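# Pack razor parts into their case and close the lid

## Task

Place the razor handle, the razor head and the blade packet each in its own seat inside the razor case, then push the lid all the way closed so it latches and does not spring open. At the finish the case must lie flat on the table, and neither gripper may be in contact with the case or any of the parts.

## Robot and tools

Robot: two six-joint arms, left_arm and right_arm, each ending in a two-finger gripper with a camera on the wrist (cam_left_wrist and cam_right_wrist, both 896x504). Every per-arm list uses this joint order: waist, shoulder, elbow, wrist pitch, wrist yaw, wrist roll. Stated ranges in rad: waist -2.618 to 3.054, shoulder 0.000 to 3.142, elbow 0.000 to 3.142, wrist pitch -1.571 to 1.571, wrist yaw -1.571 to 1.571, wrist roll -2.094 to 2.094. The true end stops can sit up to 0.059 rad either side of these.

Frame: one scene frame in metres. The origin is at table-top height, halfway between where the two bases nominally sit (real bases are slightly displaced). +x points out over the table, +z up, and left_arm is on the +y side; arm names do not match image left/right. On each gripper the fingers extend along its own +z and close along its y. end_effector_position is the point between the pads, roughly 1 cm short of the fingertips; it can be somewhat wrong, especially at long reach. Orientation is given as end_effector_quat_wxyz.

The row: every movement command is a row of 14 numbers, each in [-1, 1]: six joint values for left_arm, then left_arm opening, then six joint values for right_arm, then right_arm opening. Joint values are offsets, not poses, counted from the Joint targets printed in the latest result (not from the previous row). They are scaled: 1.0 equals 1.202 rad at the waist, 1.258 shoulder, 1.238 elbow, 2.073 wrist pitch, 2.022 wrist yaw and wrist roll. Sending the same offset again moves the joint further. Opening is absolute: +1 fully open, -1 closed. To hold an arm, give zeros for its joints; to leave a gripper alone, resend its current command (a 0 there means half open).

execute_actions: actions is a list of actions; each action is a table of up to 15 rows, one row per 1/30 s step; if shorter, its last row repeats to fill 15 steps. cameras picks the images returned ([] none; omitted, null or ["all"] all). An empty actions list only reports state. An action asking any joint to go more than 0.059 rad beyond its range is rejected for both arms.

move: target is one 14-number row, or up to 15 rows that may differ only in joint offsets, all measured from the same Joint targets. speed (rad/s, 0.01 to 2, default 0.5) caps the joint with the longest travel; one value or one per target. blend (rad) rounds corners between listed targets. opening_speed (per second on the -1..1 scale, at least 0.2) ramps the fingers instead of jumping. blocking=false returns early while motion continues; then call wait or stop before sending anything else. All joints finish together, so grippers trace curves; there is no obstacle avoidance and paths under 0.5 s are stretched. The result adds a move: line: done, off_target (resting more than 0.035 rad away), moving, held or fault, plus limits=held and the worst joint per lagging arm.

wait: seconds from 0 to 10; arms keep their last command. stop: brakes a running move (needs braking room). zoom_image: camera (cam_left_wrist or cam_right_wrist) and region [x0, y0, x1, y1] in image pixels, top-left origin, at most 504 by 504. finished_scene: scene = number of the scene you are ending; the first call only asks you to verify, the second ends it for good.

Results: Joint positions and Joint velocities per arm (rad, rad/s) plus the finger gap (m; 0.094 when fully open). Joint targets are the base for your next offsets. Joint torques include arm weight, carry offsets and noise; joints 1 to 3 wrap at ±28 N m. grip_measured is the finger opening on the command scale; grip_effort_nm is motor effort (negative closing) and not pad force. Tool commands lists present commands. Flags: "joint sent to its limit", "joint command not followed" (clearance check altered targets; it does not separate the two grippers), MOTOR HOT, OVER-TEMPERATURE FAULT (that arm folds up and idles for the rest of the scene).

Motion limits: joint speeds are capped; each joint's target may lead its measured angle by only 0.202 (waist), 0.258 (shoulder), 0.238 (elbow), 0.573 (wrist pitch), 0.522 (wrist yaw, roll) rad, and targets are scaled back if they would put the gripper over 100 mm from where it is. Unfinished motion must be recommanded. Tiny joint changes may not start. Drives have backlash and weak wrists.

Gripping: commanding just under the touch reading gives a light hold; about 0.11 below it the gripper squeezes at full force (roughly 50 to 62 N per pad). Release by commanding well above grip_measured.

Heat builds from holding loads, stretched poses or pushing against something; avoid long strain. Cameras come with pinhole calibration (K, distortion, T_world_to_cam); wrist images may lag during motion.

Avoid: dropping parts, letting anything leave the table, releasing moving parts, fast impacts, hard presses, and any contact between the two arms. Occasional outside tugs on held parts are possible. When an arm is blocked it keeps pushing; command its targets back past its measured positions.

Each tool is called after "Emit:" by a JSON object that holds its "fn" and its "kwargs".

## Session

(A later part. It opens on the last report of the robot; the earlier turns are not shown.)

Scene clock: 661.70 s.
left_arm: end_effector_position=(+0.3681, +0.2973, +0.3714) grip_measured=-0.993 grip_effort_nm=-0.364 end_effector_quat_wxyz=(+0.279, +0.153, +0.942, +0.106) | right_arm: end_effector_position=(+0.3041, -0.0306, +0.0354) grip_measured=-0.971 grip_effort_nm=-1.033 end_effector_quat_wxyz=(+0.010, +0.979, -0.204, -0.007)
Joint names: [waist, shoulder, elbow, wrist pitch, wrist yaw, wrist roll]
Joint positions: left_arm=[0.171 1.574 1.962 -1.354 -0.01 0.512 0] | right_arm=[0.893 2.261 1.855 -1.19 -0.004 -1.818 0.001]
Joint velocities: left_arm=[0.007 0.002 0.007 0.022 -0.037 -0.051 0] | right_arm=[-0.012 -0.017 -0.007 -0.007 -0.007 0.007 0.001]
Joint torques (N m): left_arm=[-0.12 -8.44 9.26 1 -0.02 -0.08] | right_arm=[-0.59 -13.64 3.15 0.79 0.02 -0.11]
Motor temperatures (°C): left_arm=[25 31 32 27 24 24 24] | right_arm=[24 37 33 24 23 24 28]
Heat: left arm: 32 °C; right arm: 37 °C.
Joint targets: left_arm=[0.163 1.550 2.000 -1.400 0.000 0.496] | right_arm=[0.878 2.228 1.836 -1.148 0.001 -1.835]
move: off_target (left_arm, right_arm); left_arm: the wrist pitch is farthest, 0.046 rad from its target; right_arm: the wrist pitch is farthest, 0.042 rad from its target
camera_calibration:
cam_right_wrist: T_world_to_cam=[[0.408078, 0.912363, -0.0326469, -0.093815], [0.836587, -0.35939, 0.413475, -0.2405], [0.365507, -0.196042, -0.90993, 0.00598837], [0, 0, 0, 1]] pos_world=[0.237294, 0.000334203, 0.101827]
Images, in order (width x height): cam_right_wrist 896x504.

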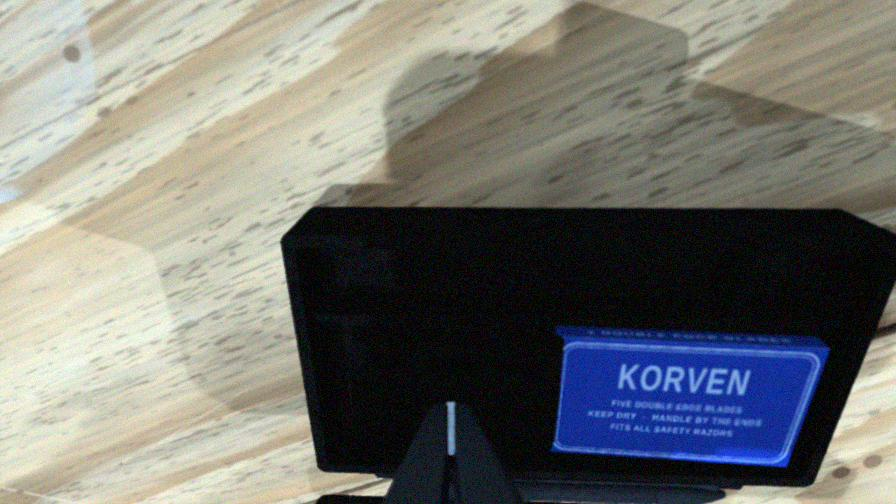

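Emit:
{"fn": "zoom_image", "kwargs": {"camera": "cam_right_wrist", "region": [290, 290, 570, 480]}}

Scaled by 1.800 from the camera's 896x504 image, which has a finer 1280x720 frame.

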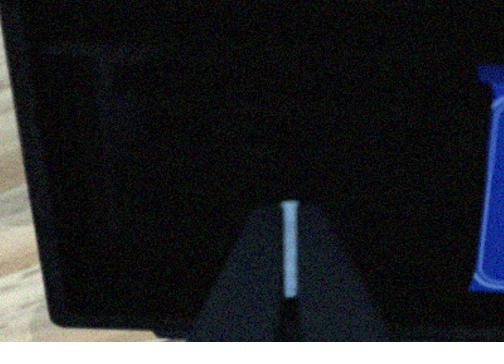

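Emit:
{"fn": "move", "kwargs": {"target": [0,0,0,0,0,0,-1,-0.0056,-0.0105,-0.0145,0.003,0,0,-1], "speed": 0.2, "cameras": ["cam_right_wrist"]}}

Emit:
{"fn": "zoom_image", "kwargs": {"camera": "cam_right_wrist", "region": [260, 190, 620, 490]}}

Scene clock: 687.87 s.
left_arm: end_effector_position=(+0.3681, +0.2973, +0.3714) grip_measured=-0.993 grip_effort_nm=-0.354 end_effector_quat_wxyz=(+0.279, +0.153, +0.942, +0.106) | right_arm: end_effector_position=(+0.3051, -0.0317, +0.0352) grip_measured=-0.971 grip_effort_nm=-1.028 end_effector_quat_wxyz=(+0.005, +0.980, -0.201, -0.007)
Joint names: [waist, shoulder, elbow, wrist pitch, wrist yaw, wrist roll]
Joint positions: left_arm=[0.171 1.574 1.962 -1.354 -0.01 0.512 0] | right_arm=[0.889 2.251 1.837 -1.173 -0.007 -1.83 0.001]
Joint velocities: left_arm=[-0.022 0.002 0.002 0.037 0.066 -0.007 0] | right_arm=[0.017 0.002 0.012 0.051 0.037 0.051 0.001]
Joint torques (N m): left_arm=[-0.08 -8.43 9.17 1.01 -0.03 -0.09] | right_arm=[-0.83 -13.81 3.08 0.72 0.01 -0.12]
Motor temperatures (°C): left_arm=[25 31 32 27 24 24 24] | right_arm=[24 37 30 24 23 24 28]
Heat: left arm: 32 °C; right arm: 37 °C.
Joint targets: left_arm=[0.163 1.550 2.000 -1.400 0.000 0.496] | right_arm=[0.871 2.215 1.818 -1.142 0.001 -1.835]
move: off_target (left_arm, right_arm); left_arm: the wrist pitch is farthest, 0.046 rad from its target; right_arm: the shoulder is farthest, 0.036 rad from its target
camera_calibration:
cam_right_wrist: T_world_to_cam=[[0.401213, 0.9157, -0.022847, -0.0914062], [0.83804, -0.356889, 0.412697, -0.241982], [0.369753, -0.184726, -0.910582, 0.00435946], [0, 0, 0, 1]] pos_world=[0.237852, -0.00185488, 0.101747]
Images, in order (width x height): cam_right_wrist 896x504.

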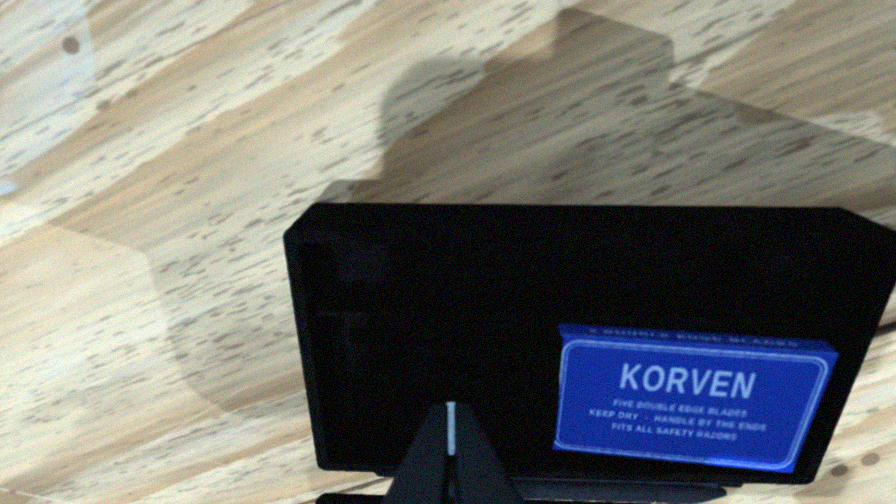

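Scaled by 1.400 from the camera's 896x504 image, which has a finer 1280x720 frame.

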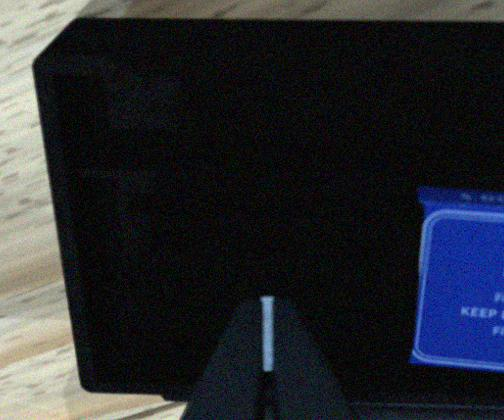

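Emit:
{"fn": "move", "kwargs": {"target": [0,0,0,0,0,0,-1,-0.006,0,0.062,-0.031,0,0,-1], "speed": 0.2, "cameras": ["cam_right_wrist"]}}

Emit:
{"fn": "zoom_image", "kwargs": {"camera": "cam_right_wrist", "region": [260, 190, 620, 490]}}

Scene clock: 696.37 s.
left_arm: end_effector_position=(+0.3681, +0.2973, +0.3714) grip_measured=-0.993 grip_effort_nm=-0.359 end_effector_quat_wxyz=(+0.279, +0.153, +0.942, +0.106) | right_arm: end_effector_position=(+0.3125, -0.0328, +0.0390) grip_measured=-0.971 grip_effort_nm=-1.028 end_effector_quat_wxyz=(+0.002, +0.979, -0.206, +0.001)
Joint names: [waist, shoulder, elbow, wrist pitch, wrist yaw, wrist roll]
Joint positions: left_arm=[0.171 1.574 1.962 -1.354 -0.01 0.512 0] | right_arm=[0.878 2.251 1.852 -1.176 0.003 -1.83 0.001]
Joint velocities: left_arm=[0.002 0.007 -0.007 -0.051 -0.022 0.007 0] | right_arm=[0.007 0.017 -0.007 -0.051 0.007 -0.022 0]
Joint torques (N m): left_arm=[-0.18 -8.5 9.25 1 0.03 -0.11] | right_arm=[-0.49 -13.87 8.66 0.13 0.01 -0.11]
Motor temperatures (°C): left_arm=[25 31 32 27 24 24 24] | right_arm=[24 38 30 24 23 24 28]
Heat: left arm: 32 °C; right arm: 38 °C.
Joint targets: left_arm=[0.163 1.550 2.000 -1.400 0.000 0.496] | right_arm=[0.864 2.215 1.895 -1.206 0.001 -1.835]
move: off_target (left_arm, right_arm); left_arm: the wrist pitch is farthest, 0.046 rad from its target; right_arm: the elbow is farthest, 0.042 rad from its target
camera_calibration:
cam_right_wrist: T_world_to_cam=[[0.411219, 0.911435, -0.0136186, -0.0968716], [0.827476, -0.366988, 0.424973, -0.247698], [0.382338, -0.186026, -0.905103, 0.000648391], [0, 0, 0, 1]] pos_world=[0.244551, -0.00248938, 0.104533]
Images, in order (width x height): cam_right_wrist 896x504.

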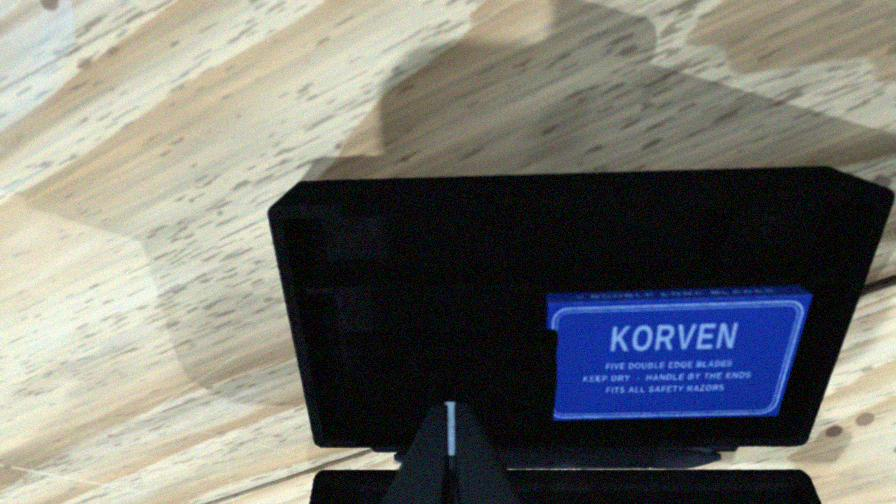

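Scaled by 1.400 from the camera's 896x504 image, which has a finer 1280x720 frame.

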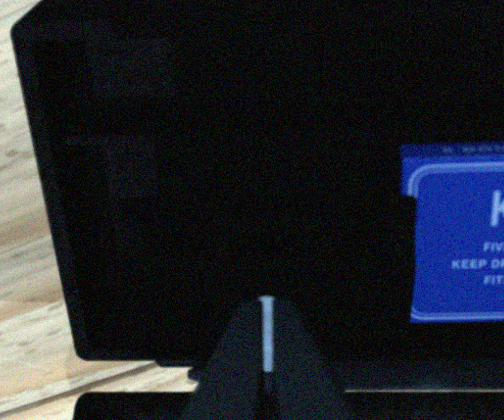

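Emit:
{"fn": "move", "kwargs": {"target": [0,0,0,0,0,0,-1,-0.005,0,0,-0.010,0,-0.014,-1], "speed": 0.2, "cameras": ["cam_right_wrist"]}}

Emit:
{"fn": "zoom_image", "kwargs": {"camera": "cam_right_wrist", "region": [260, 190, 620, 490]}}

Scene clock: 719.23 s.
left_arm: end_effector_position=(+0.3681, +0.2973, +0.3714) grip_measured=-0.993 grip_effort_nm=-0.359 end_effector_quat_wxyz=(+0.279, +0.153, +0.942, +0.106) | right_arm: end_effector_position=(+0.3112, -0.0377, +0.0390) grip_measured=-0.971 grip_effort_nm=-1.028 end_effector_quat_wxyz=(+0.011, +0.980, -0.200, -0.004)
Joint names: [waist, shoulder, elbow, wrist pitch, wrist yaw, wrist roll]
Joint positions: left_arm=[0.171 1.574 1.962 -1.354 -0.01 0.512 0] | right_arm=[0.873 2.251 1.852 -1.195 0.003 -1.846 0.001]
Joint velocities: left_arm=[-0.002 -0.017 0.007 0.007 0.022 0.037 0] | right_arm=[-0.002 0.002 0.002 -0.095 -0.051 -0.081 0.001]
Joint torques (N m): left_arm=[-0.1 -8.54 9.24 0.96 -0.02 -0.05] | right_arm=[-0.62 -13.83 8.65 0.08 0 -0.1]
Motor temperatures (°C): left_arm=[25 31 33 27 24 24 24] | right_arm=[24 44 31 24 23 24 28]
Heat: left arm: 33 °C; right arm: 44 °C.
Joint targets: left_arm=[0.163 1.550 2.000 -1.400 0.000 0.496] | right_arm=[0.858 2.215 1.895 -1.227 0.001 -1.863]
move: off_target (left_arm, right_arm); left_arm: the wrist pitch is farthest, 0.046 rad from its target; right_arm: the elbow is farthest, 0.043 rad from its target
camera_calibration:
cam_right_wrist: T_world_to_cam=[[0.401147, 0.915475, -0.0314103, -0.0879649], [0.836285, -0.352024, 0.420364, -0.2504], [0.373775, -0.194896, -0.906812, 0.00270985], [0, 0, 0, 1]] pos_world=[0.24368, -0.00708905, 0.104953]
Images, in order (width x height): cam_right_wrist 896x504.

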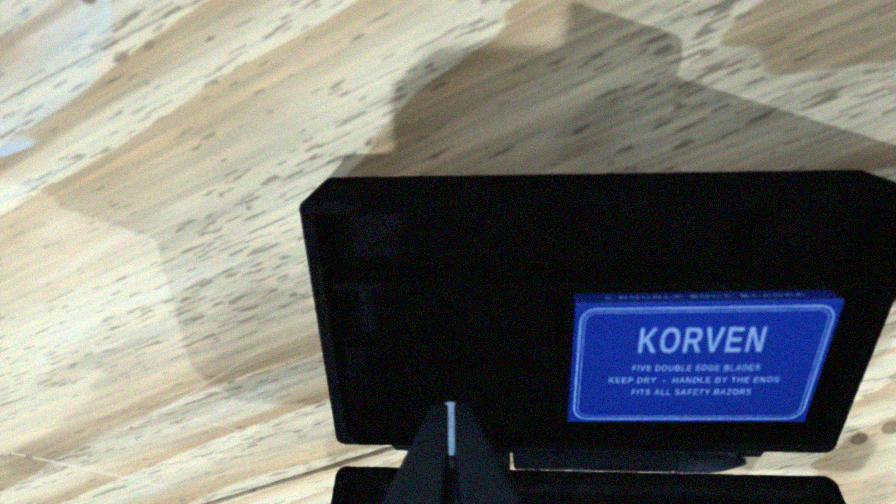

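Scaled by 1.400 from the camera's 896x504 image, which has a finer 1280x720 frame.

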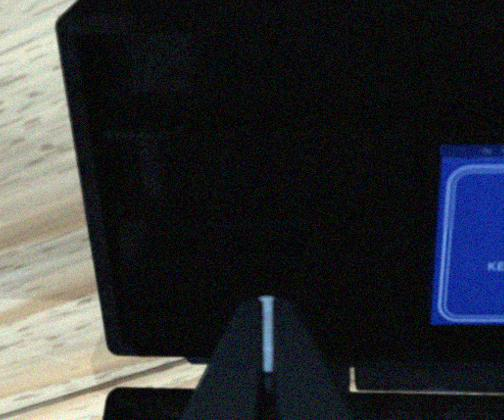

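Emit:
{"fn": "move", "kwargs": {"target": [0,0,0,0,0,0,-1,0,0.0485,-0.0695,0.0564,0,0,-1], "speed": 0.15, "cameras": ["cam_right_wrist"]}}

Emit:
{"fn": "zoom_image", "kwargs": {"camera": "cam_right_wrist", "region": [260, 190, 620, 490]}}

Scene clock: 730.63 s.
left_arm: end_effector_position=(+0.3681, +0.2973, +0.3714) grip_measured=-0.993 grip_effort_nm=-0.359 end_effector_quat_wxyz=(+0.279, +0.153, +0.942, +0.106) | right_arm: end_effector_position=(+0.3108, -0.0382, +0.0276) grip_measured=-0.971 grip_effort_nm=-1.028 end_effector_quat_wxyz=(+0.012, +0.980, -0.200, -0.004)
Joint names: [waist, shoulder, elbow, wrist pitch, wrist yaw, wrist roll]
Joint positions: left_arm=[0.171 1.574 1.962 -1.354 -0.01 0.512 0] | right_arm=[0.873 2.26 1.822 -1.158 0.003 -1.846 0.001]
Joint velocities: left_arm=[0.022 -0.007 0.012 -0.007 -0.051 0.022 0] | right_arm=[-0.002 -0.017 0.007 0.022 -0.007 0.022 0]
Joint torques (N m): left_arm=[-0.14 -8.46 9.13 0.98 0 -0.09] | right_arm=[-0.62 -9.84 3.62 0.83 0.04 -0.12]
Motor temperatures (°C): left_arm=[25 31 33 27 24 24 24] | right_arm=[24 45 31 24 23 24 28]
Heat: left arm: 33 °C; right arm: 45 °C.
Joint targets: left_arm=[0.163 1.550 2.000 -1.400 0.000 0.496] | right_arm=[0.858 2.276 1.809 -1.110 0.001 -1.863]
move: off_target (left_arm, right_arm); left_arm: the wrist pitch is farthest, 0.046 rad from its target; right_arm: the wrist pitch is farthest, 0.048 rad from its target
camera_calibration:
cam_right_wrist: T_world_to_cam=[[0.401084, 0.915396, -0.034369, -0.0875875], [0.837094, -0.351021, 0.419592, -0.245626], [0.372029, -0.197062, -0.907062, -0.00712215], [0, 0, 0, 1]] pos_world=[0.243392, -0.00744626, 0.0935922]
Images, in order (width x height): cam_right_wrist 896x504.

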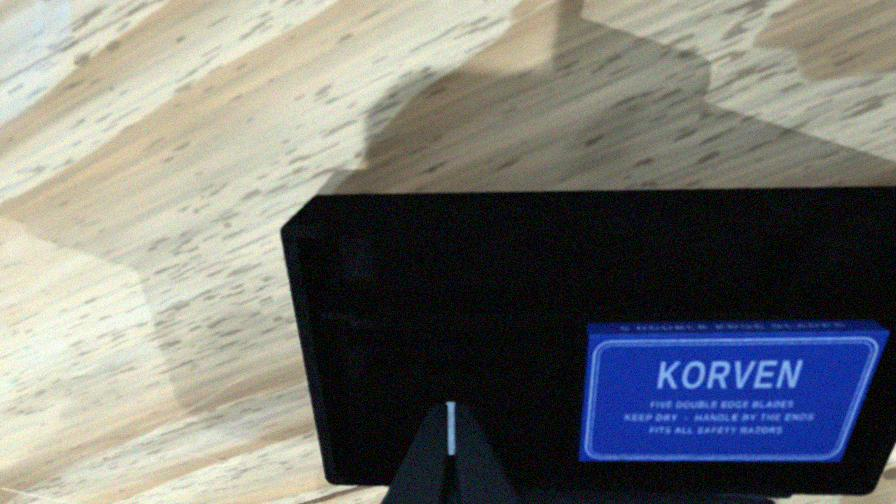

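Scaled by 1.400 from the camera's 896x504 image, which has a finer 1280x720 frame.

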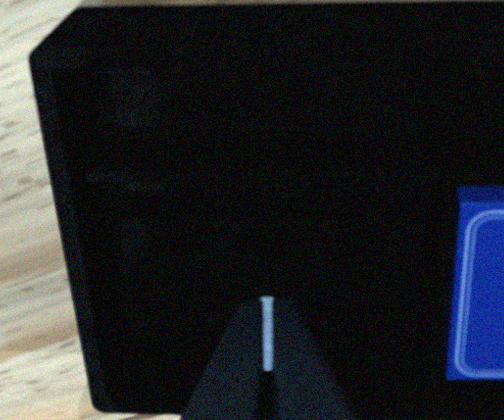

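Emit:
{"fn": "move", "kwargs": {"target": [0,0,0,0,0,0,-1,0,0.005,-0.010,0.008,0,0,-1], "speed": 0.15, "cameras": []}}

Emit:
{"fn": "move", "kwargs": {"target": [0,0,0,0,0,0,-1,0,0,0,0,0,0,-0.72], "opening_speed": 0.3, "cameras": []}}

Emit:
{"fn": "move", "kwargs": {"target": [0,0,0,0,0,0,-1,0,-0.065,0.14,-0.1,0,0,-0.72], "speed": 0.3, "cameras": ["cam_right_wrist"]}}

Emit:
{"fn": "zoom_image", "kwargs": {"camera": "cam_right_wrist", "region": [260, 190, 620, 490]}}

Scene clock: 737.10 s.
left_arm: end_effector_position=(+0.3681, +0.2973, +0.3714) grip_measured=-0.993 grip_effort_nm=-0.364 end_effector_quat_wxyz=(+0.279, +0.153, +0.942, +0.106) | right_arm: end_effector_position=(+0.3107, -0.0383, +0.0269) grip_measured=-0.971 grip_effort_nm=-1.023 end_effector_quat_wxyz=(+0.012, +0.980, -0.200, -0.004)
Joint names: [waist, shoulder, elbow, wrist pitch, wrist yaw, wrist roll]
Joint positions: left_arm=[0.171 1.574 1.962 -1.354 -0.01 0.512 0] | right_arm=[0.873 2.26 1.819 -1.155 0.003 -1.846 0.001]
Joint velocities: left_arm=[-0.002 -0.017 0.002 0.022 -0.037 -0.037 0] | right_arm=[-0.022 0.002 -0.007 0.022 -0.051 -0.007 0]
Joint torques (N m): left_arm=[-0.06 -8.43 9.21 0.99 0 -0.09] | right_arm=[-0.62 -9.22 2.77 0.97 0.02 -0.13]
Motor temperatures (°C): left_arm=[25 31 33 27 24 24 24] | right_arm=[24 43 30 24 23 24 28]
Heat: left arm: 33 °C; right arm: 43 °C.
Joint targets: left_arm=[0.163 1.550 2.000 -1.400 0.000 0.496] | right_arm=[0.858 2.282 1.796 -1.093 0.001 -1.863]
move: off_target (left_arm, right_arm); left_arm: the wrist pitch is farthest, 0.046 rad from its target; right_arm: the wrist pitch is farthest, 0.061 rad from its target
No camera images: "cameras" was empty.

Scene clock: 738.23 s.
left_arm: end_effector_position=(+0.3681, +0.2973, +0.3714) grip_measured=-0.993 grip_effort_nm=-0.364 end_effector_quat_wxyz=(+0.279, +0.153, +0.942, +0.106) | right_arm: end_effector_position=(+0.3116, -0.0396, +0.0265) grip_measured=-0.723 grip_effort_nm=0.154 end_effector_quat_wxyz=(+0.013, +0.981, -0.196, -0.004)
Joint names: [waist, shoulder, elbow, wrist pitch, wrist yaw, wrist roll]
Joint positions: left_arm=[0.171 1.574 1.962 -1.354 -0.01 0.512 0] | right_arm=[0.87 2.26 1.817 -1.155 0.005 -1.858 0.013]
Joint velocities: left_arm=[-0.017 -0.007 -0.002 -0.095 -0.022 -0.051 0.001] | right_arm=[0.007 0.017 -0.012 0.007 0.007 0.081 0]
Joint torques (N m): left_arm=[-0.18 -8.39 9.28 1.01 0.01 -0.08] | right_arm=[-0.66 -9.18 2.86 0.97 0 -0.12]
Motor temperatures (°C): left_arm=[25 30 33 27 24 24 24] | right_arm=[24 43 30 24 23 24 28]
Heat: left arm: 33 °C; right arm: 43 °C.
Joint targets: left_arm=[0.163 1.550 2.000 -1.400 0.000 0.496] | right_arm=[0.858 2.282 1.796 -1.093 0.001 -1.863]
move: off_target (left_arm, right_arm); left_arm: the wrist pitch is farthest, 0.046 rad from its target; right_arm: the wrist pitch is farthest, 0.062 rad from its target
No camera images: "cameras" was empty.

Scene clock: 739.63 s.
left_arm: end_effector_position=(+0.3681, +0.2973, +0.3714) grip_measured=-0.993 grip_effort_nm=-0.354 end_effector_quat_wxyz=(+0.279, +0.153, +0.942, +0.106) | right_arm: end_effector_position=(+0.3135, -0.0373, +0.0547) grip_measured=-0.722 grip_effort_nm=0.115 end_effector_quat_wxyz=(+0.014, +0.980, -0.196, -0.005)
Joint names: [waist, shoulder, elbow, wrist pitch, wrist yaw, wrist roll]
Joint positions: left_arm=[0.171 1.574 1.962 -1.354 -0.01 0.512 0] | right_arm=[0.87 2.258 1.927 -1.27 0.005 -1.858 0.013]
Joint velocities: left_arm=[0.007 -0.007 -0.017 0.007 0.007 0.037 0.001] | right_arm=[-0.012 0.007 -0.002 -0.066 -0.022 0.037 -0.001]
Joint torques (N m): left_arm=[-0.21 -8.36 9.18 1 -0.02 -0.12] | right_arm=[-0.64 -15.66 8.53 0.06 0.01 -0.12]
Motor temperatures (°C): left_arm=[25 30 33 27 24 24 24] | right_arm=[24 43 30 24 23 24 28]
Heat: left arm: 33 °C; right arm: 43 °C.
Joint targets: left_arm=[0.163 1.550 2.000 -1.400 0.000 0.496] | right_arm=[0.858 2.200 1.970 -1.301 0.001 -1.863]
move: off_target (left_arm, right_arm); left_arm: the wrist pitch is farthest, 0.046 rad from its target; right_arm: the shoulder is farthest, 0.058 rad from its target
camera_calibration:
cam_right_wrist: T_world_to_cam=[[0.392535, 0.918903, -0.0391678, -0.0855117], [0.841131, -0.341434, 0.41943, -0.259894], [0.372042, -0.197586, -0.906942, 0.0165573], [0, 0, 0, 1]] pos_world=[0.246011, -0.0068884, 0.120675]
Images, in order (width x height): cam_right_wrist 896x504.

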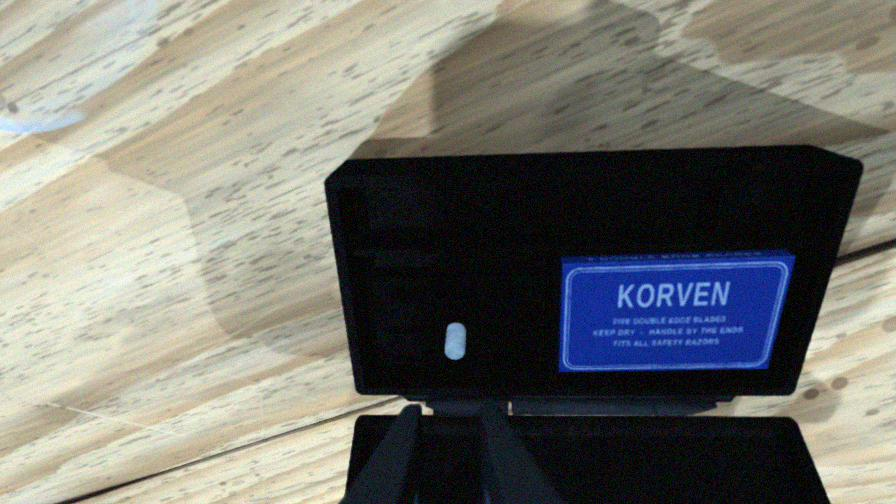

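Scaled by 1.400 from the camera's 896x504 image, which has a finer 1280x720 frame.

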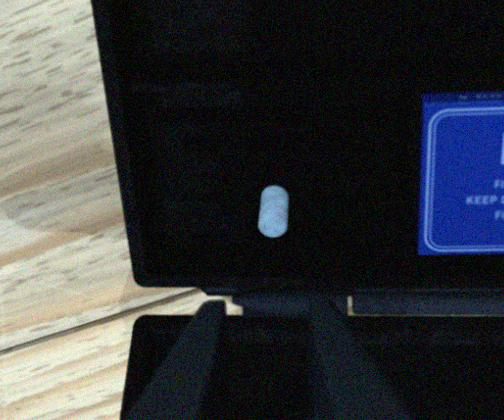

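Emit:
{"fn": "move", "kwargs": {"target": [[0,0,0,0,0,0,-1,0,-0.25,0,0,0,0,-0.72],[0,0,0,0,0,0,-1,-0.958,-0.5175,-0.175,-0.049,0,0.427,-0.72]], "speed": 0.7, "cameras": []}}

Emit:
{"fn": "move", "kwargs": {"target": [-0.961,0,-0.745,0.145,0,0.327,-0.2,0,0,0,0,0,0,-1], "speed": 0.8, "cameras": ["cam_left_wrist"]}}

Scene clock: 766.43 s.
left_arm: end_effector_position=(+0.3681, +0.2973, +0.3714) grip_measured=-0.993 grip_effort_nm=-0.359 end_effector_quat_wxyz=(+0.279, +0.153, +0.942, +0.106) | right_arm: end_effector_position=(+0.3772, -0.4692, +0.2585) grip_measured=-0.722 grip_effort_nm=0.110 end_effector_quat_wxyz=(+0.152, -0.354, +0.915, -0.121)
Joint names: [waist, shoulder, elbow, wrist pitch, wrist yaw, wrist roll]
Joint positions: left_arm=[0.171 1.574 1.962 -1.354 -0.01 0.512 0] | right_arm=[-0.299 1.586 1.765 -1.359 0.009 -1.02 0.013]
Joint velocities: left_arm=[0.007 -0.017 0.002 -0.007 0.007 -0.007 0.001] | right_arm=[0.012 0.007 -0.022 0.095 0.037 -0.007 0]
Joint torques (N m): left_arm=[-0.05 -8.39 9.2 1.02 0 -0.08] | right_arm=[-0.02 -8.36 3.88 0.69 -0.04 0.03]
Motor temperatures (°C): left_arm=[25 30 33 28 24 24 24] | right_arm=[24 48 32 24 23 24 27]
Heat: left arm: 33 °C; right arm: 48 °C.
Joint targets: left_arm=[0.163 1.550 2.000 -1.400 0.000 0.496] | right_arm=[-0.293 1.549 1.753 -1.402 0.001 -1.000]
move: off_target (left_arm, right_arm); left_arm: the wrist pitch is farthest, 0.046 rad from its target; right_arm: the wrist pitch is farthest, 0.044 rad from its target
No camera images: "cameras" was empty.

Scene clock: 768.70 s.
left_arm: end_effector_position=(+0.1536, +0.0132, +0.1206) grip_measured=-0.201 grip_effort_nm=0.051 end_effector_quat_wxyz=(-0.012, +0.874, +0.485, +0.003) | right_arm: end_effector_position=(+0.3772, -0.4692, +0.2585) grip_measured=-0.986 grip_effort_nm=-0.750 end_effector_quat_wxyz=(+0.152, -0.353, +0.915, -0.121)
Joint names: [waist, shoulder, elbow, wrist pitch, wrist yaw, wrist roll]
Joint positions: left_arm=[-1 1.566 1.093 -1.12 -0.008 1.144 0.038] | right_arm=[-0.299 1.586 1.765 -1.359 0.009 -1.019 0.001]
Joint velocities: left_arm=[-0.012 -0.002 0.002 -0.051 -0.007 0.007 0] | right_arm=[0.002 -0.002 -0.012 0.007 0.11 -0.037 0]
Joint torques (N m): left_arm=[0.27 -7.8 5 0.46 -0.03 0.11] | right_arm=[-0.01 -8.34 3.82 0.71 -0.04 0.1]
Motor temperatures (°C): left_arm=[25 30 32 28 24 24 24] | right_arm=[24 47 32 24 23 24 27]
Heat: left arm: 32 °C; right arm: 47 °C.
Joint targets: left_arm=[-0.992 1.550 1.078 -1.099 0.000 1.158] | right_arm=[-0.293 1.549 1.753 -1.402 0.001 -1.000]
move: off_target (right_arm); right_arm: the wrist pitch is farthest, 0.043 rad from its target
camera_calibration:
cam_left_wrist: T_world_to_cam=[[-0.829779, 0.556702, 0.0393801, 0.116345], [0.50982, 0.727409, 0.459303, -0.108535], [0.227049, 0.401197, -0.887406, 0.158454], [0, 0, 0, 1]] pos_world=[0.115897, -0.0493908, 0.185882]
Images, in order (width x height): cam_left_wrist 896x504.

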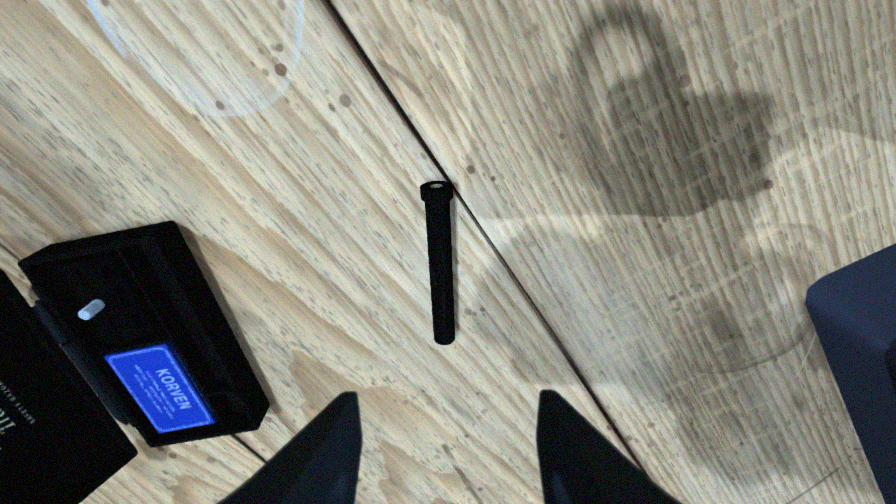

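Emit:
{"fn": "zoom_image", "kwargs": {"camera": "cam_left_wrist", "region": [20, 210, 280, 450]}}

Emit:
{"fn": "zoom_image", "kwargs": {"camera": "cam_left_wrist", "region": [370, 160, 530, 360]}}

Scaled by 1.938 from the camera's 896x504 image, which has a finer 1280x720 frame.

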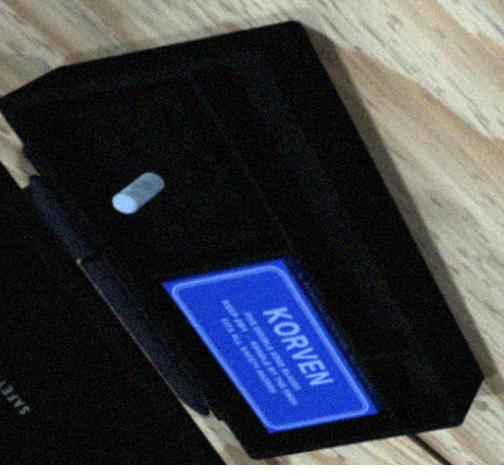

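Scaled by 2.520 from the camera's 896x504 image, which has a finer 1280x720 frame.

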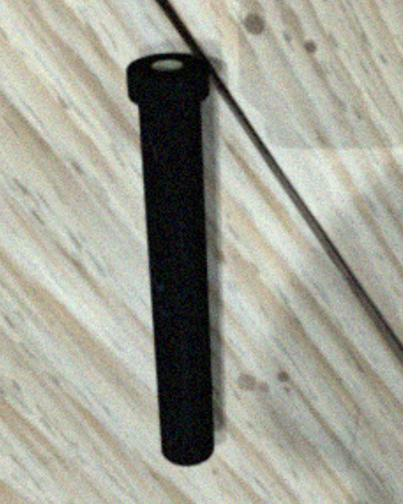

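Emit:
{"fn": "move", "kwargs": {"target": [0.079,0.0537,-0.1872,0.1444,0,0.0425,-0.2,0,0,0,0,0,0,-1], "speed": 0.4, "cameras": ["cam_left_wrist"]}}

Scene clock: 792.00 s.
left_arm: end_effector_position=(+0.1685, +0.0355, +0.0543) grip_measured=-0.201 grip_effort_nm=0.061 end_effector_quat_wxyz=(-0.004, +0.871, +0.491, +0.004) | right_arm: end_effector_position=(+0.3772, -0.4692, +0.2585) grip_measured=-0.986 grip_effort_nm=-0.745 end_effector_quat_wxyz=(+0.152, -0.353, +0.915, -0.121)
Joint names: [waist, shoulder, elbow, wrist pitch, wrist yaw, wrist roll]
Joint positions: left_arm=[-0.9 1.615 0.859 -0.821 -0.008 1.23 0.038] | right_arm=[-0.299 1.586 1.765 -1.359 0.009 -1.019 0.001]
Joint velocities: left_arm=[-0.027 0.012 -0.022 -0.007 0.066 -0.037 0] | right_arm=[-0.012 -0.002 -0.017 0.051 -0.095 0.007 -0.001]
Joint torques (N m): left_arm=[0.47 -6.35 4.64 0.49 -0.04 0.12] | right_arm=[-0.01 -8.35 3.82 0.71 -0.03 0.11]
Motor temperatures (°C): left_arm=[25 30 31 27 24 24 24] | right_arm=[24 39 31 24 23 24 28]
Heat: left arm: 31 °C; right arm: 39 °C.
Joint targets: left_arm=[-0.897 1.618 0.846 -0.800 0.000 1.244] | right_arm=[-0.293 1.549 1.753 -1.402 0.001 -1.000]
move: off_target (right_arm); right_arm: the wrist pitch is farthest, 0.043 rad from its target
camera_calibration:
cam_left_wrist: T_world_to_cam=[[-0.837668, 0.545623, 0.0246619, 0.121472], [0.495771, 0.740634, 0.453512, -0.0997043], [0.229181, 0.392119, -0.890909, 0.087367], [0, 0, 0, 1]] pos_world=[0.131161, -0.0266918, 0.120057]
Images, in order (width x height): cam_left_wrist 896x504.

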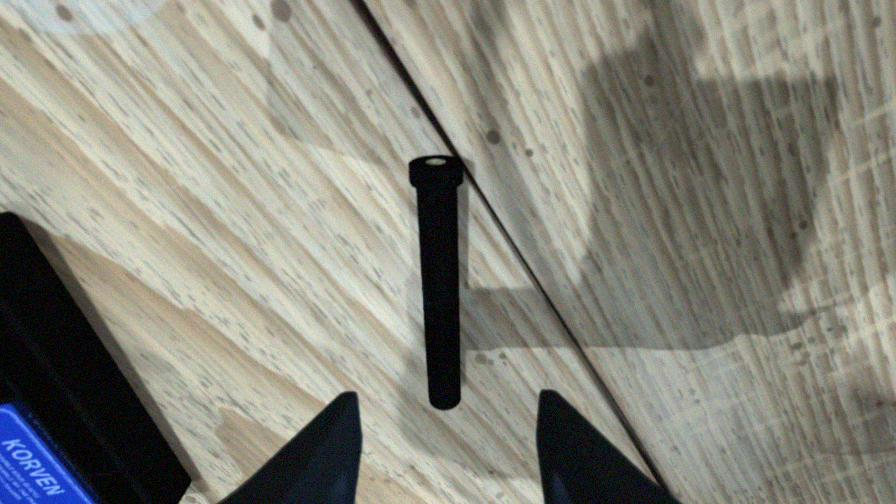

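Emit:
{"fn": "move", "kwargs": {"target": [0,0.0785,-0.0635,0.086,0,0,-0.2,0,0,0,0,0,0,-1], "speed": 0.2, "cameras": ["cam_left_wrist"]}}

Scene clock: 821.43 s.
left_arm: end_effector_position=(+0.1694, +0.0344, +0.0160) grip_measured=-0.201 grip_effort_nm=0.061 end_effector_quat_wxyz=(-0.002, +0.871, +0.491, +0.004) | right_arm: end_effector_position=(+0.3772, -0.4692, +0.2585) grip_measured=-0.986 grip_effort_nm=-0.750 end_effector_quat_wxyz=(+0.152, -0.353, +0.915, -0.121)
Joint names: [waist, shoulder, elbow, wrist pitch, wrist yaw, wrist roll]
Joint positions: left_arm=[-0.9 1.711 0.781 -0.643 -0.008 1.231 0.038] | right_arm=[-0.299 1.586 1.765 -1.359 0.009 -1.019 0.001]
Joint velocities: left_arm=[-0.007 -0.012 0.002 0.037 -0.022 0.037 -0.001] | right_arm=[-0.017 0.012 -0.002 0.007 -0.051 -0.051 0]
Joint torques (N m): left_arm=[0.38 -6.43 4.12 0.45 -0.03 0.1] | right_arm=[-0.01 -8.36 3.89 0.71 -0.04 0.09]
Motor temperatures (°C): left_arm=[25 30 30 27 24 24 24] | right_arm=[24 36 30 24 23 24 28]
Heat: left arm: 30 °C; right arm: 36 °C.
Joint targets: left_arm=[-0.897 1.717 0.767 -0.622 0.000 1.244] | right_arm=[-0.293 1.549 1.753 -1.402 0.001 -1.000]
move: off_target (right_arm); right_arm: the wrist pitch is farthest, 0.043 rad from its target
camera_calibration:
cam_left_wrist: T_world_to_cam=[[-0.836895, 0.546988, 0.0202897, 0.12363], [0.495593, 0.741483, 0.452316, -0.0819576], [0.232367, 0.388596, -0.891627, 0.0530618], [0, 0, 0, 1]] pos_world=[0.131753, -0.0274736, 0.0818736]
Images, in order (width x height): cam_left_wrist 896x504.

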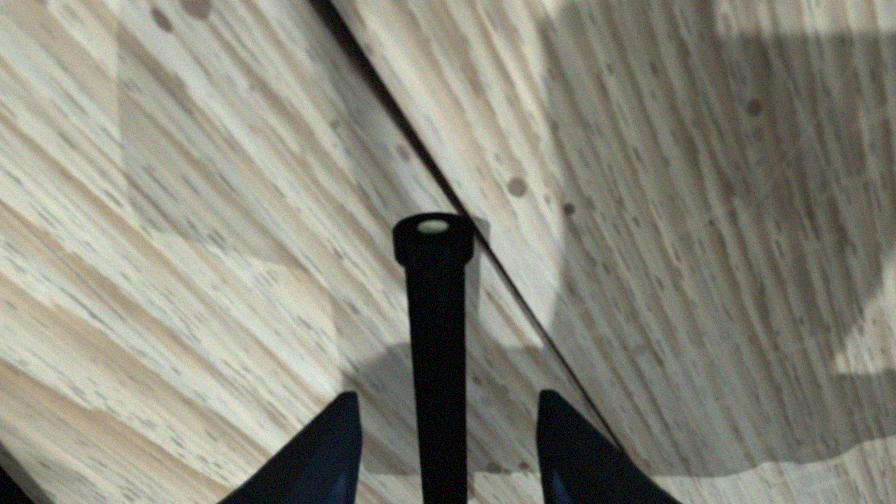

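Emit:
{"fn": "move", "kwargs": {"target": [0,0.012,0,0.008,0,0,-0.6,0,0,0,0,0,0,-1], "speed": 0.2, "opening_speed": 0.6, "cameras": ["cam_left_wrist"]}}

Emit:
{"fn": "move", "kwargs": {"target": [0,0,0,0,0,0,-0.9,0,0,0,0,0,0,-1], "speed": 0.2, "opening_speed": 0.3, "cameras": ["cam_left_wrist"]}}

Scene clock: 830.50 s.
left_arm: end_effector_position=(+0.1708, +0.0328, +0.0128) grip_measured=-0.599 grip_effort_nm=-0.076 end_effector_quat_wxyz=(+0.000, +0.871, +0.491, +0.004) | right_arm: end_effector_position=(+0.3772, -0.4692, +0.2585) grip_measured=-0.986 grip_effort_nm=-0.750 end_effector_quat_wxyz=(+0.152, -0.353, +0.915, -0.121)
Joint names: [waist, shoulder, elbow, wrist pitch, wrist yaw, wrist roll]
Joint positions: left_arm=[-0.9 1.724 0.781 -0.626 -0.008 1.231 0.019] | right_arm=[-0.299 1.586 1.765 -1.359 0.009 -1.019 0.001]
Joint velocities: left_arm=[-0.002 -0.007 0.002 -0.037 0.007 -0.095 0.001] | right_arm=[-0.002 -0.027 -0.012 -0.066 0.037 -0.037 0.001]
Joint torques (N m): left_arm=[0.39 -6.34 4.1 0.49 0.01 0.1] | right_arm=[-0.06 -8.32 3.81 0.71 -0.04 0.09]
Motor temperatures (°C): left_arm=[25 30 30 27 24 24 24] | right_arm=[24 36 30 24 23 24 28]
Heat: left arm: 30 °C; right arm: 36 °C.
Joint targets: left_arm=[-0.897 1.732 0.767 -0.605 0.000 1.244] | right_arm=[-0.293 1.549 1.753 -1.402 0.001 -1.000]
move: off_target (right_arm); right_arm: the wrist pitch is farthest, 0.043 rad from its target
camera_calibration:
cam_left_wrist: T_world_to_cam=[[-0.836931, 0.547032, 0.0173647, 0.125773], [0.494715, 0.742556, 0.451517, -0.0798279], [0.2341, 0.386479, -0.892094, 0.0503105], [0, 0, 0, 1]] pos_world=[0.132978, -0.0289692, 0.0787413]
Images, in order (width x height): cam_left_wrist 896x504.

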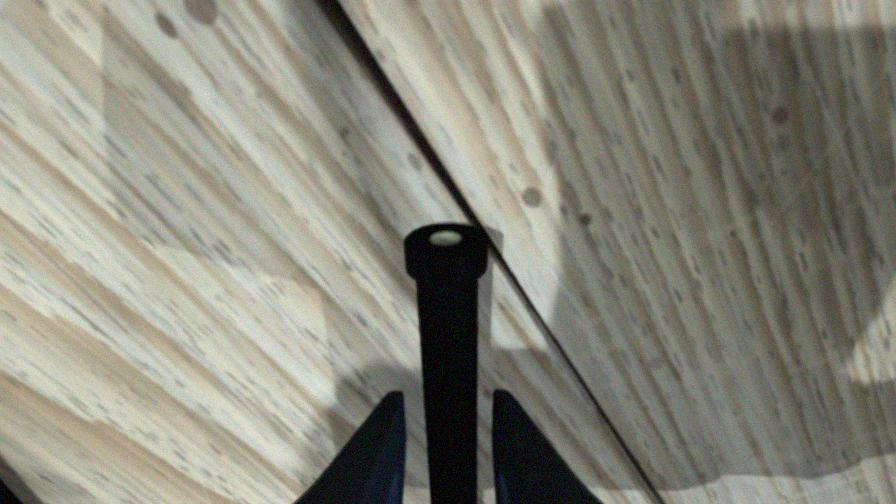

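Scene clock: 831.70 s.
left_arm: end_effector_position=(+0.1708, +0.0328, +0.0128) grip_measured=-0.851 grip_effort_nm=-0.984 end_effector_quat_wxyz=(+0.000, +0.871, +0.491, +0.004) | right_arm: end_effector_position=(+0.3772, -0.4692, +0.2585) grip_measured=-0.986 grip_effort_nm=-0.750 end_effector_quat_wxyz=(+0.152, -0.353, +0.915, -0.121)
Joint names: [waist, shoulder, elbow, wrist pitch, wrist yaw, wrist roll]
Joint positions: left_arm=[-0.9 1.724 0.781 -0.626 -0.008 1.231 0.007] | right_arm=[-0.299 1.586 1.765 -1.359 0.009 -1.019 0.001]
Joint velocities: left_arm=[-0.007 -0.017 -0.007 0.007 0.022 -0.022 -0.001] | right_arm=[0.002 -0.017 -0.012 -0.051 -0.037 -0.051 0]
Joint torques (N m): left_arm=[0.38 -6.45 4.11 0.47 0.01 0.1] | right_arm=[-0.02 -8.36 3.82 0.73 -0.04 0.1]
Motor temperatures (°C): left_arm=[25 30 30 27 24 24 24] | right_arm=[24 36 30 24 23 24 28]
Heat: left arm: 30 °C; right arm: 36 °C.
Joint targets: left_arm=[-0.897 1.732 0.767 -0.605 0.000 1.244] | right_arm=[-0.293 1.549 1.753 -1.402 0.001 -1.000]
move: off_target (right_arm); right_arm: the wrist pitch is farthest, 0.043 rad from its target
camera_calibration:
cam_left_wrist: T_world_to_cam=[[-0.836931, 0.547032, 0.0173647, 0.125773], [0.494715, 0.742556, 0.451517, -0.0798279], [0.2341, 0.386479, -0.892094, 0.0503105], [0, 0, 0, 1]] pos_world=[0.132978, -0.0289692, 0.0787413]
Images, in order (width x height): cam_left_wrist 896x504.

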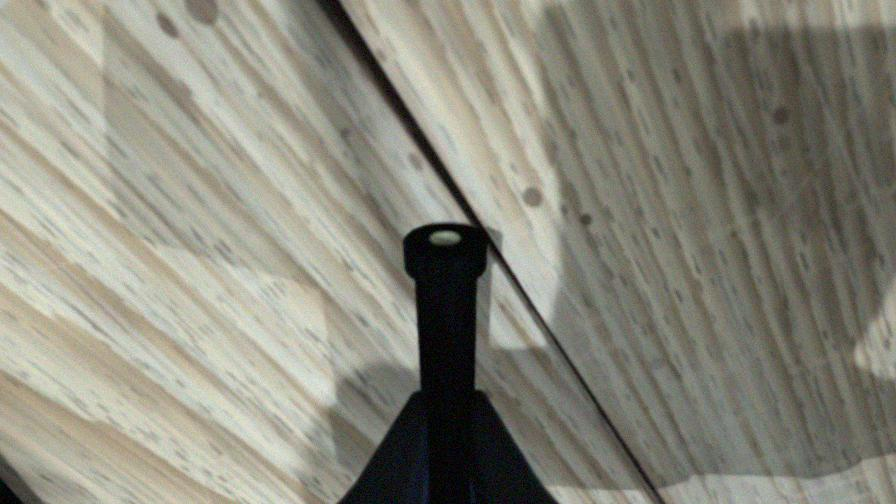

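Emit:
{"fn": "move", "kwargs": {"target": [[0,-0.0795,0.0727,-0.0917,0,0,-0.9,0,0,0,0,0,0,-1],[0.109,0.1733,0.452,-0.1655,0,-0.0074,-0.9,0,0,0,0,0,0,-1]], "speed": 0.3, "blend": 0.05, "cameras": ["cam_left_wrist"]}}

Scene clock: 848.20 s.
left_arm: end_effector_position=(+0.2613, -0.0065, +0.0612) grip_measured=-0.855 grip_effort_nm=-1.033 end_effector_quat_wxyz=(-0.005, +0.838, +0.546, +0.003) | right_arm: end_effector_position=(+0.3772, -0.4692, +0.2585) grip_measured=-0.986 grip_effort_nm=-0.750 end_effector_quat_wxyz=(+0.152, -0.353, +0.915, -0.121)
Joint names: [waist, shoulder, elbow, wrist pitch, wrist yaw, wrist roll]
Joint positions: left_arm=[-0.768 1.938 1.289 -0.93 -0.008 1.233 0.007] | right_arm=[-0.299 1.586 1.765 -1.359 0.009 -1.019 0.001]
Joint velocities: left_arm=[0.002 0.002 -0.007 0.022 0.007 -0.022 -0.001] | right_arm=[-0.007 -0.017 -0.012 -0.037 -0.051 -0.037 0]
Joint torques (N m): left_arm=[0.36 -9.2 9.09 0.04 -0.03 -0.06] | right_arm=[-0.03 -8.38 3.86 0.7 -0.04 0.1]
Motor temperatures (°C): left_arm=[25 29 30 27 24 24 25] | right_arm=[24 35 30 24 23 24 28]
Heat: left arm: 30 °C; right arm: 35 °C.
Joint targets: left_arm=[-0.766 1.950 1.327 -0.948 0.000 1.229] | right_arm=[-0.293 1.549 1.753 -1.402 0.001 -1.000]
move: off_target (left_arm, right_arm); left_arm: the elbow is farthest, 0.038 rad from its target; right_arm: the wrist pitch is farthest, 0.043 rad from its target
camera_calibration:
cam_left_wrist: T_world_to_cam=[[-0.900805, 0.433435, 0.0261551, 0.237627], [0.397014, 0.797722, 0.453894, -0.0916232], [0.175869, 0.419254, -0.890672, 0.102826], [0, 0, 0, 1]] pos_world=[0.232348, -0.073016, 0.126956]
Images, in order (width x height): cam_left_wrist 896x504.

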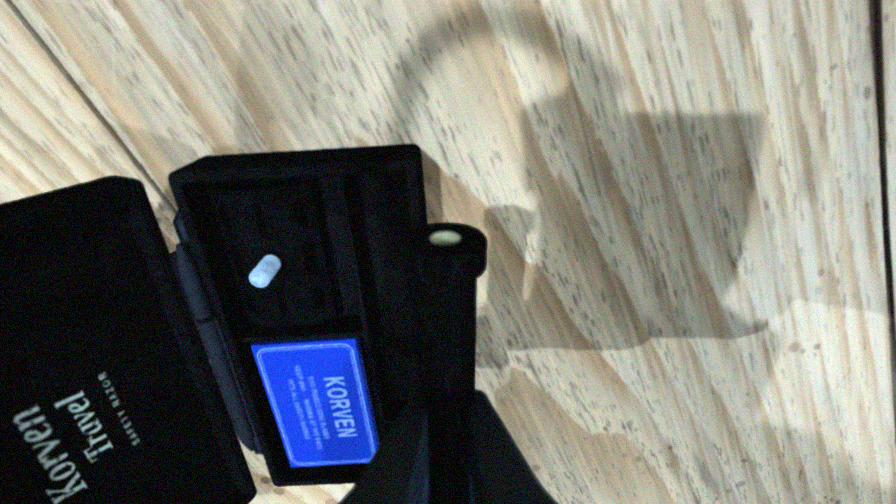

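Emit:
{"fn": "move", "kwargs": {"target": [0.011,0.0454,0.0249,0.0127,0,0.005,-0.9,0,0,0,0,0,0,-1], "speed": 0.2, "cameras": ["cam_left_wrist"]}}

Emit:
{"fn": "zoom_image", "kwargs": {"camera": "cam_left_wrist", "region": [200, 80, 600, 500]}}

Scene clock: 872.00 s.
left_arm: end_effector_position=(+0.2649, -0.0084, +0.0488) grip_measured=-0.855 grip_effort_nm=-1.038 end_effector_quat_wxyz=(-0.019, +0.837, +0.547, +0.000) | right_arm: end_effector_position=(+0.3772, -0.4692, +0.2585) grip_measured=-0.986 grip_effort_nm=-0.755 end_effector_quat_wxyz=(+0.152, -0.353, +0.915, -0.121)
Joint names: [waist, shoulder, elbow, wrist pitch, wrist yaw, wrist roll]
Joint positions: left_arm=[-0.765 1.996 1.318 -0.93 -0.008 1.233 0.007] | right_arm=[-0.299 1.586 1.765 -1.359 0.009 -1.019 0.001]
Joint velocities: left_arm=[0.017 -0.022 -0.002 -0.022 -0.037 0.037 0] | right_arm=[-0.012 -0.012 -0.012 -0.081 0.11 0.007 -0.002]
Joint torques (N m): left_arm=[0.35 -9.55 9.26 0.23 -0.02 0.05] | right_arm=[-0.03 -8.36 3.84 0.71 -0.05 0.1]
Motor temperatures (°C): left_arm=[25 31 32 27 24 24 25] | right_arm=[24 35 30 24 23 24 28]
Heat: left arm: 32 °C; right arm: 35 °C.
Joint targets: left_arm=[-0.753 2.007 1.358 -0.922 0.000 1.239] | right_arm=[-0.293 1.549 1.753 -1.402 0.001 -1.000]
move: off_target (left_arm, right_arm); left_arm: the elbow is farthest, 0.040 rad from its target; right_arm: the wrist pitch is farthest, 0.043 rad from its target
camera_calibration:
cam_left_wrist: T_world_to_cam=[[-0.901277, 0.429873, 0.0539369, 0.240757], [0.404324, 0.789849, 0.461151, -0.0882283], [0.155635, 0.437433, -0.885681, 0.0971567], [0, 0, 0, 1]] pos_world=[0.23754, -0.0763074, 0.113751]
Images, in order (width x height): cam_left_wrist 896x504.

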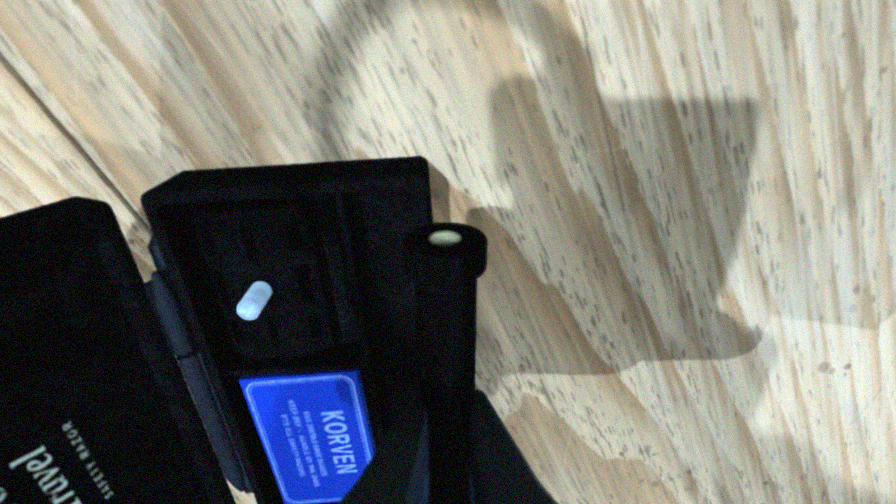

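Scaled by 1.200 from the camera's 896x504 image, which has a finer 1280x720 frame.

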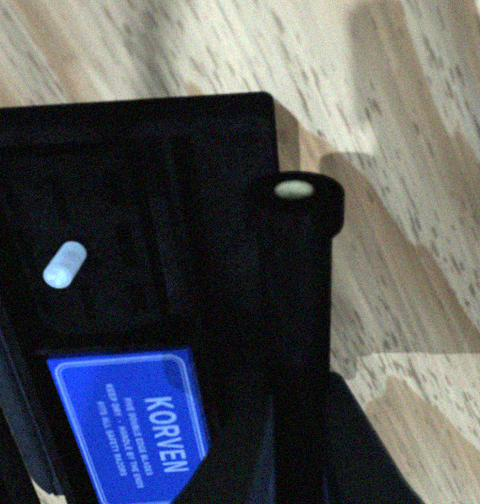

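Emit:
{"fn": "move", "kwargs": {"target": [0.015,0.0379,0.0254,0.0078,0,0.008,-0.9,0,0,0,0,0,0,-1], "speed": 0.2, "cameras": ["cam_left_wrist"]}}

Emit:
{"fn": "zoom_image", "kwargs": {"camera": "cam_left_wrist", "region": [250, 80, 600, 500]}}

Scene clock: 885.37 s.
left_arm: end_effector_position=(+0.2752, -0.0082, +0.0404) grip_measured=-0.855 grip_effort_nm=-1.043 end_effector_quat_wxyz=(-0.023, +0.833, +0.552, -0.002) | right_arm: end_effector_position=(+0.3772, -0.4692, +0.2585) grip_measured=-0.986 grip_effort_nm=-0.755 end_effector_quat_wxyz=(+0.152, -0.353, +0.915, -0.121)
Joint names: [waist, shoulder, elbow, wrist pitch, wrist yaw, wrist roll]
Joint positions: left_arm=[-0.745 2.042 1.35 -0.924 -0.008 1.241 0.007] | right_arm=[-0.299 1.586 1.765 -1.359 0.009 -1.019 0.001]
Joint velocities: left_arm=[-0.012 -0.022 -0.012 -0.007 0.007 -0.007 0] | right_arm=[0.012 0.007 0.007 0.037 -0.037 -0.007 -0.001]
Joint torques (N m): left_arm=[0.29 -9.95 9.01 0.35 -0.01 0.06] | right_arm=[-0.02 -8.36 3.85 0.69 -0.04 0.1]
Motor temperatures (°C): left_arm=[25 31 32 26 24 24 25] | right_arm=[24 35 30 24 23 24 28]
Heat: left arm: 32 °C; right arm: 35 °C.
Joint targets: left_arm=[-0.735 2.055 1.389 -0.906 0.000 1.255] | right_arm=[-0.293 1.549 1.753 -1.402 0.001 -1.000]
move: off_target (left_arm, right_arm); left_arm: the elbow is farthest, 0.039 rad from its target; right_arm: the wrist pitch is farthest, 0.043 rad from its target
camera_calibration:
cam_left_wrist: T_world_to_cam=[[-0.906143, 0.41849, 0.0614034, 0.251346], [0.397347, 0.79247, 0.462717, -0.0867596], [0.144982, 0.443687, -0.884377, 0.0910588], [0, 0, 0, 1]] pos_world=[0.249027, -0.0768331, 0.105242]
Images, in order (width x height): cam_left_wrist 896x504.

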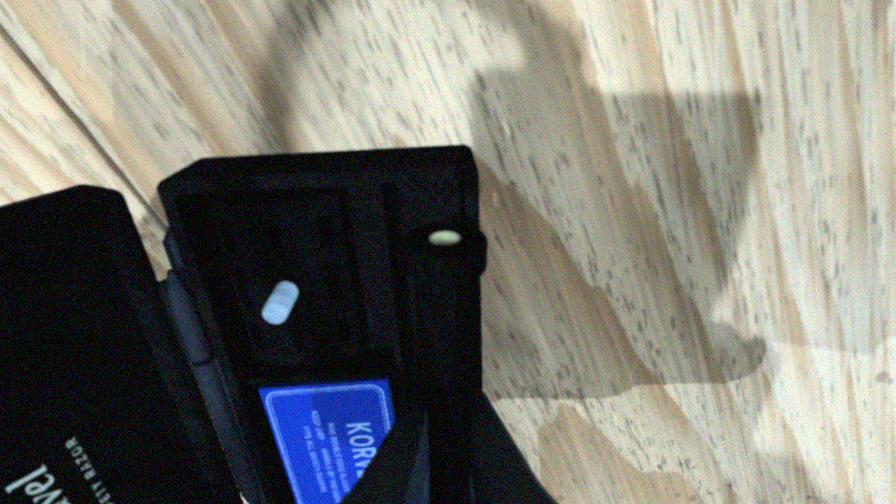

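Scaled by 1.200 from the camera's 896x504 image, which has a finer 1280x720 frame.

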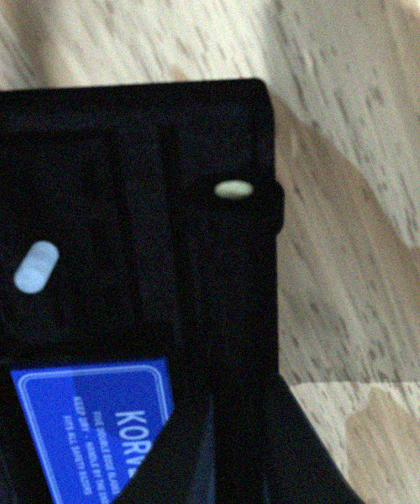

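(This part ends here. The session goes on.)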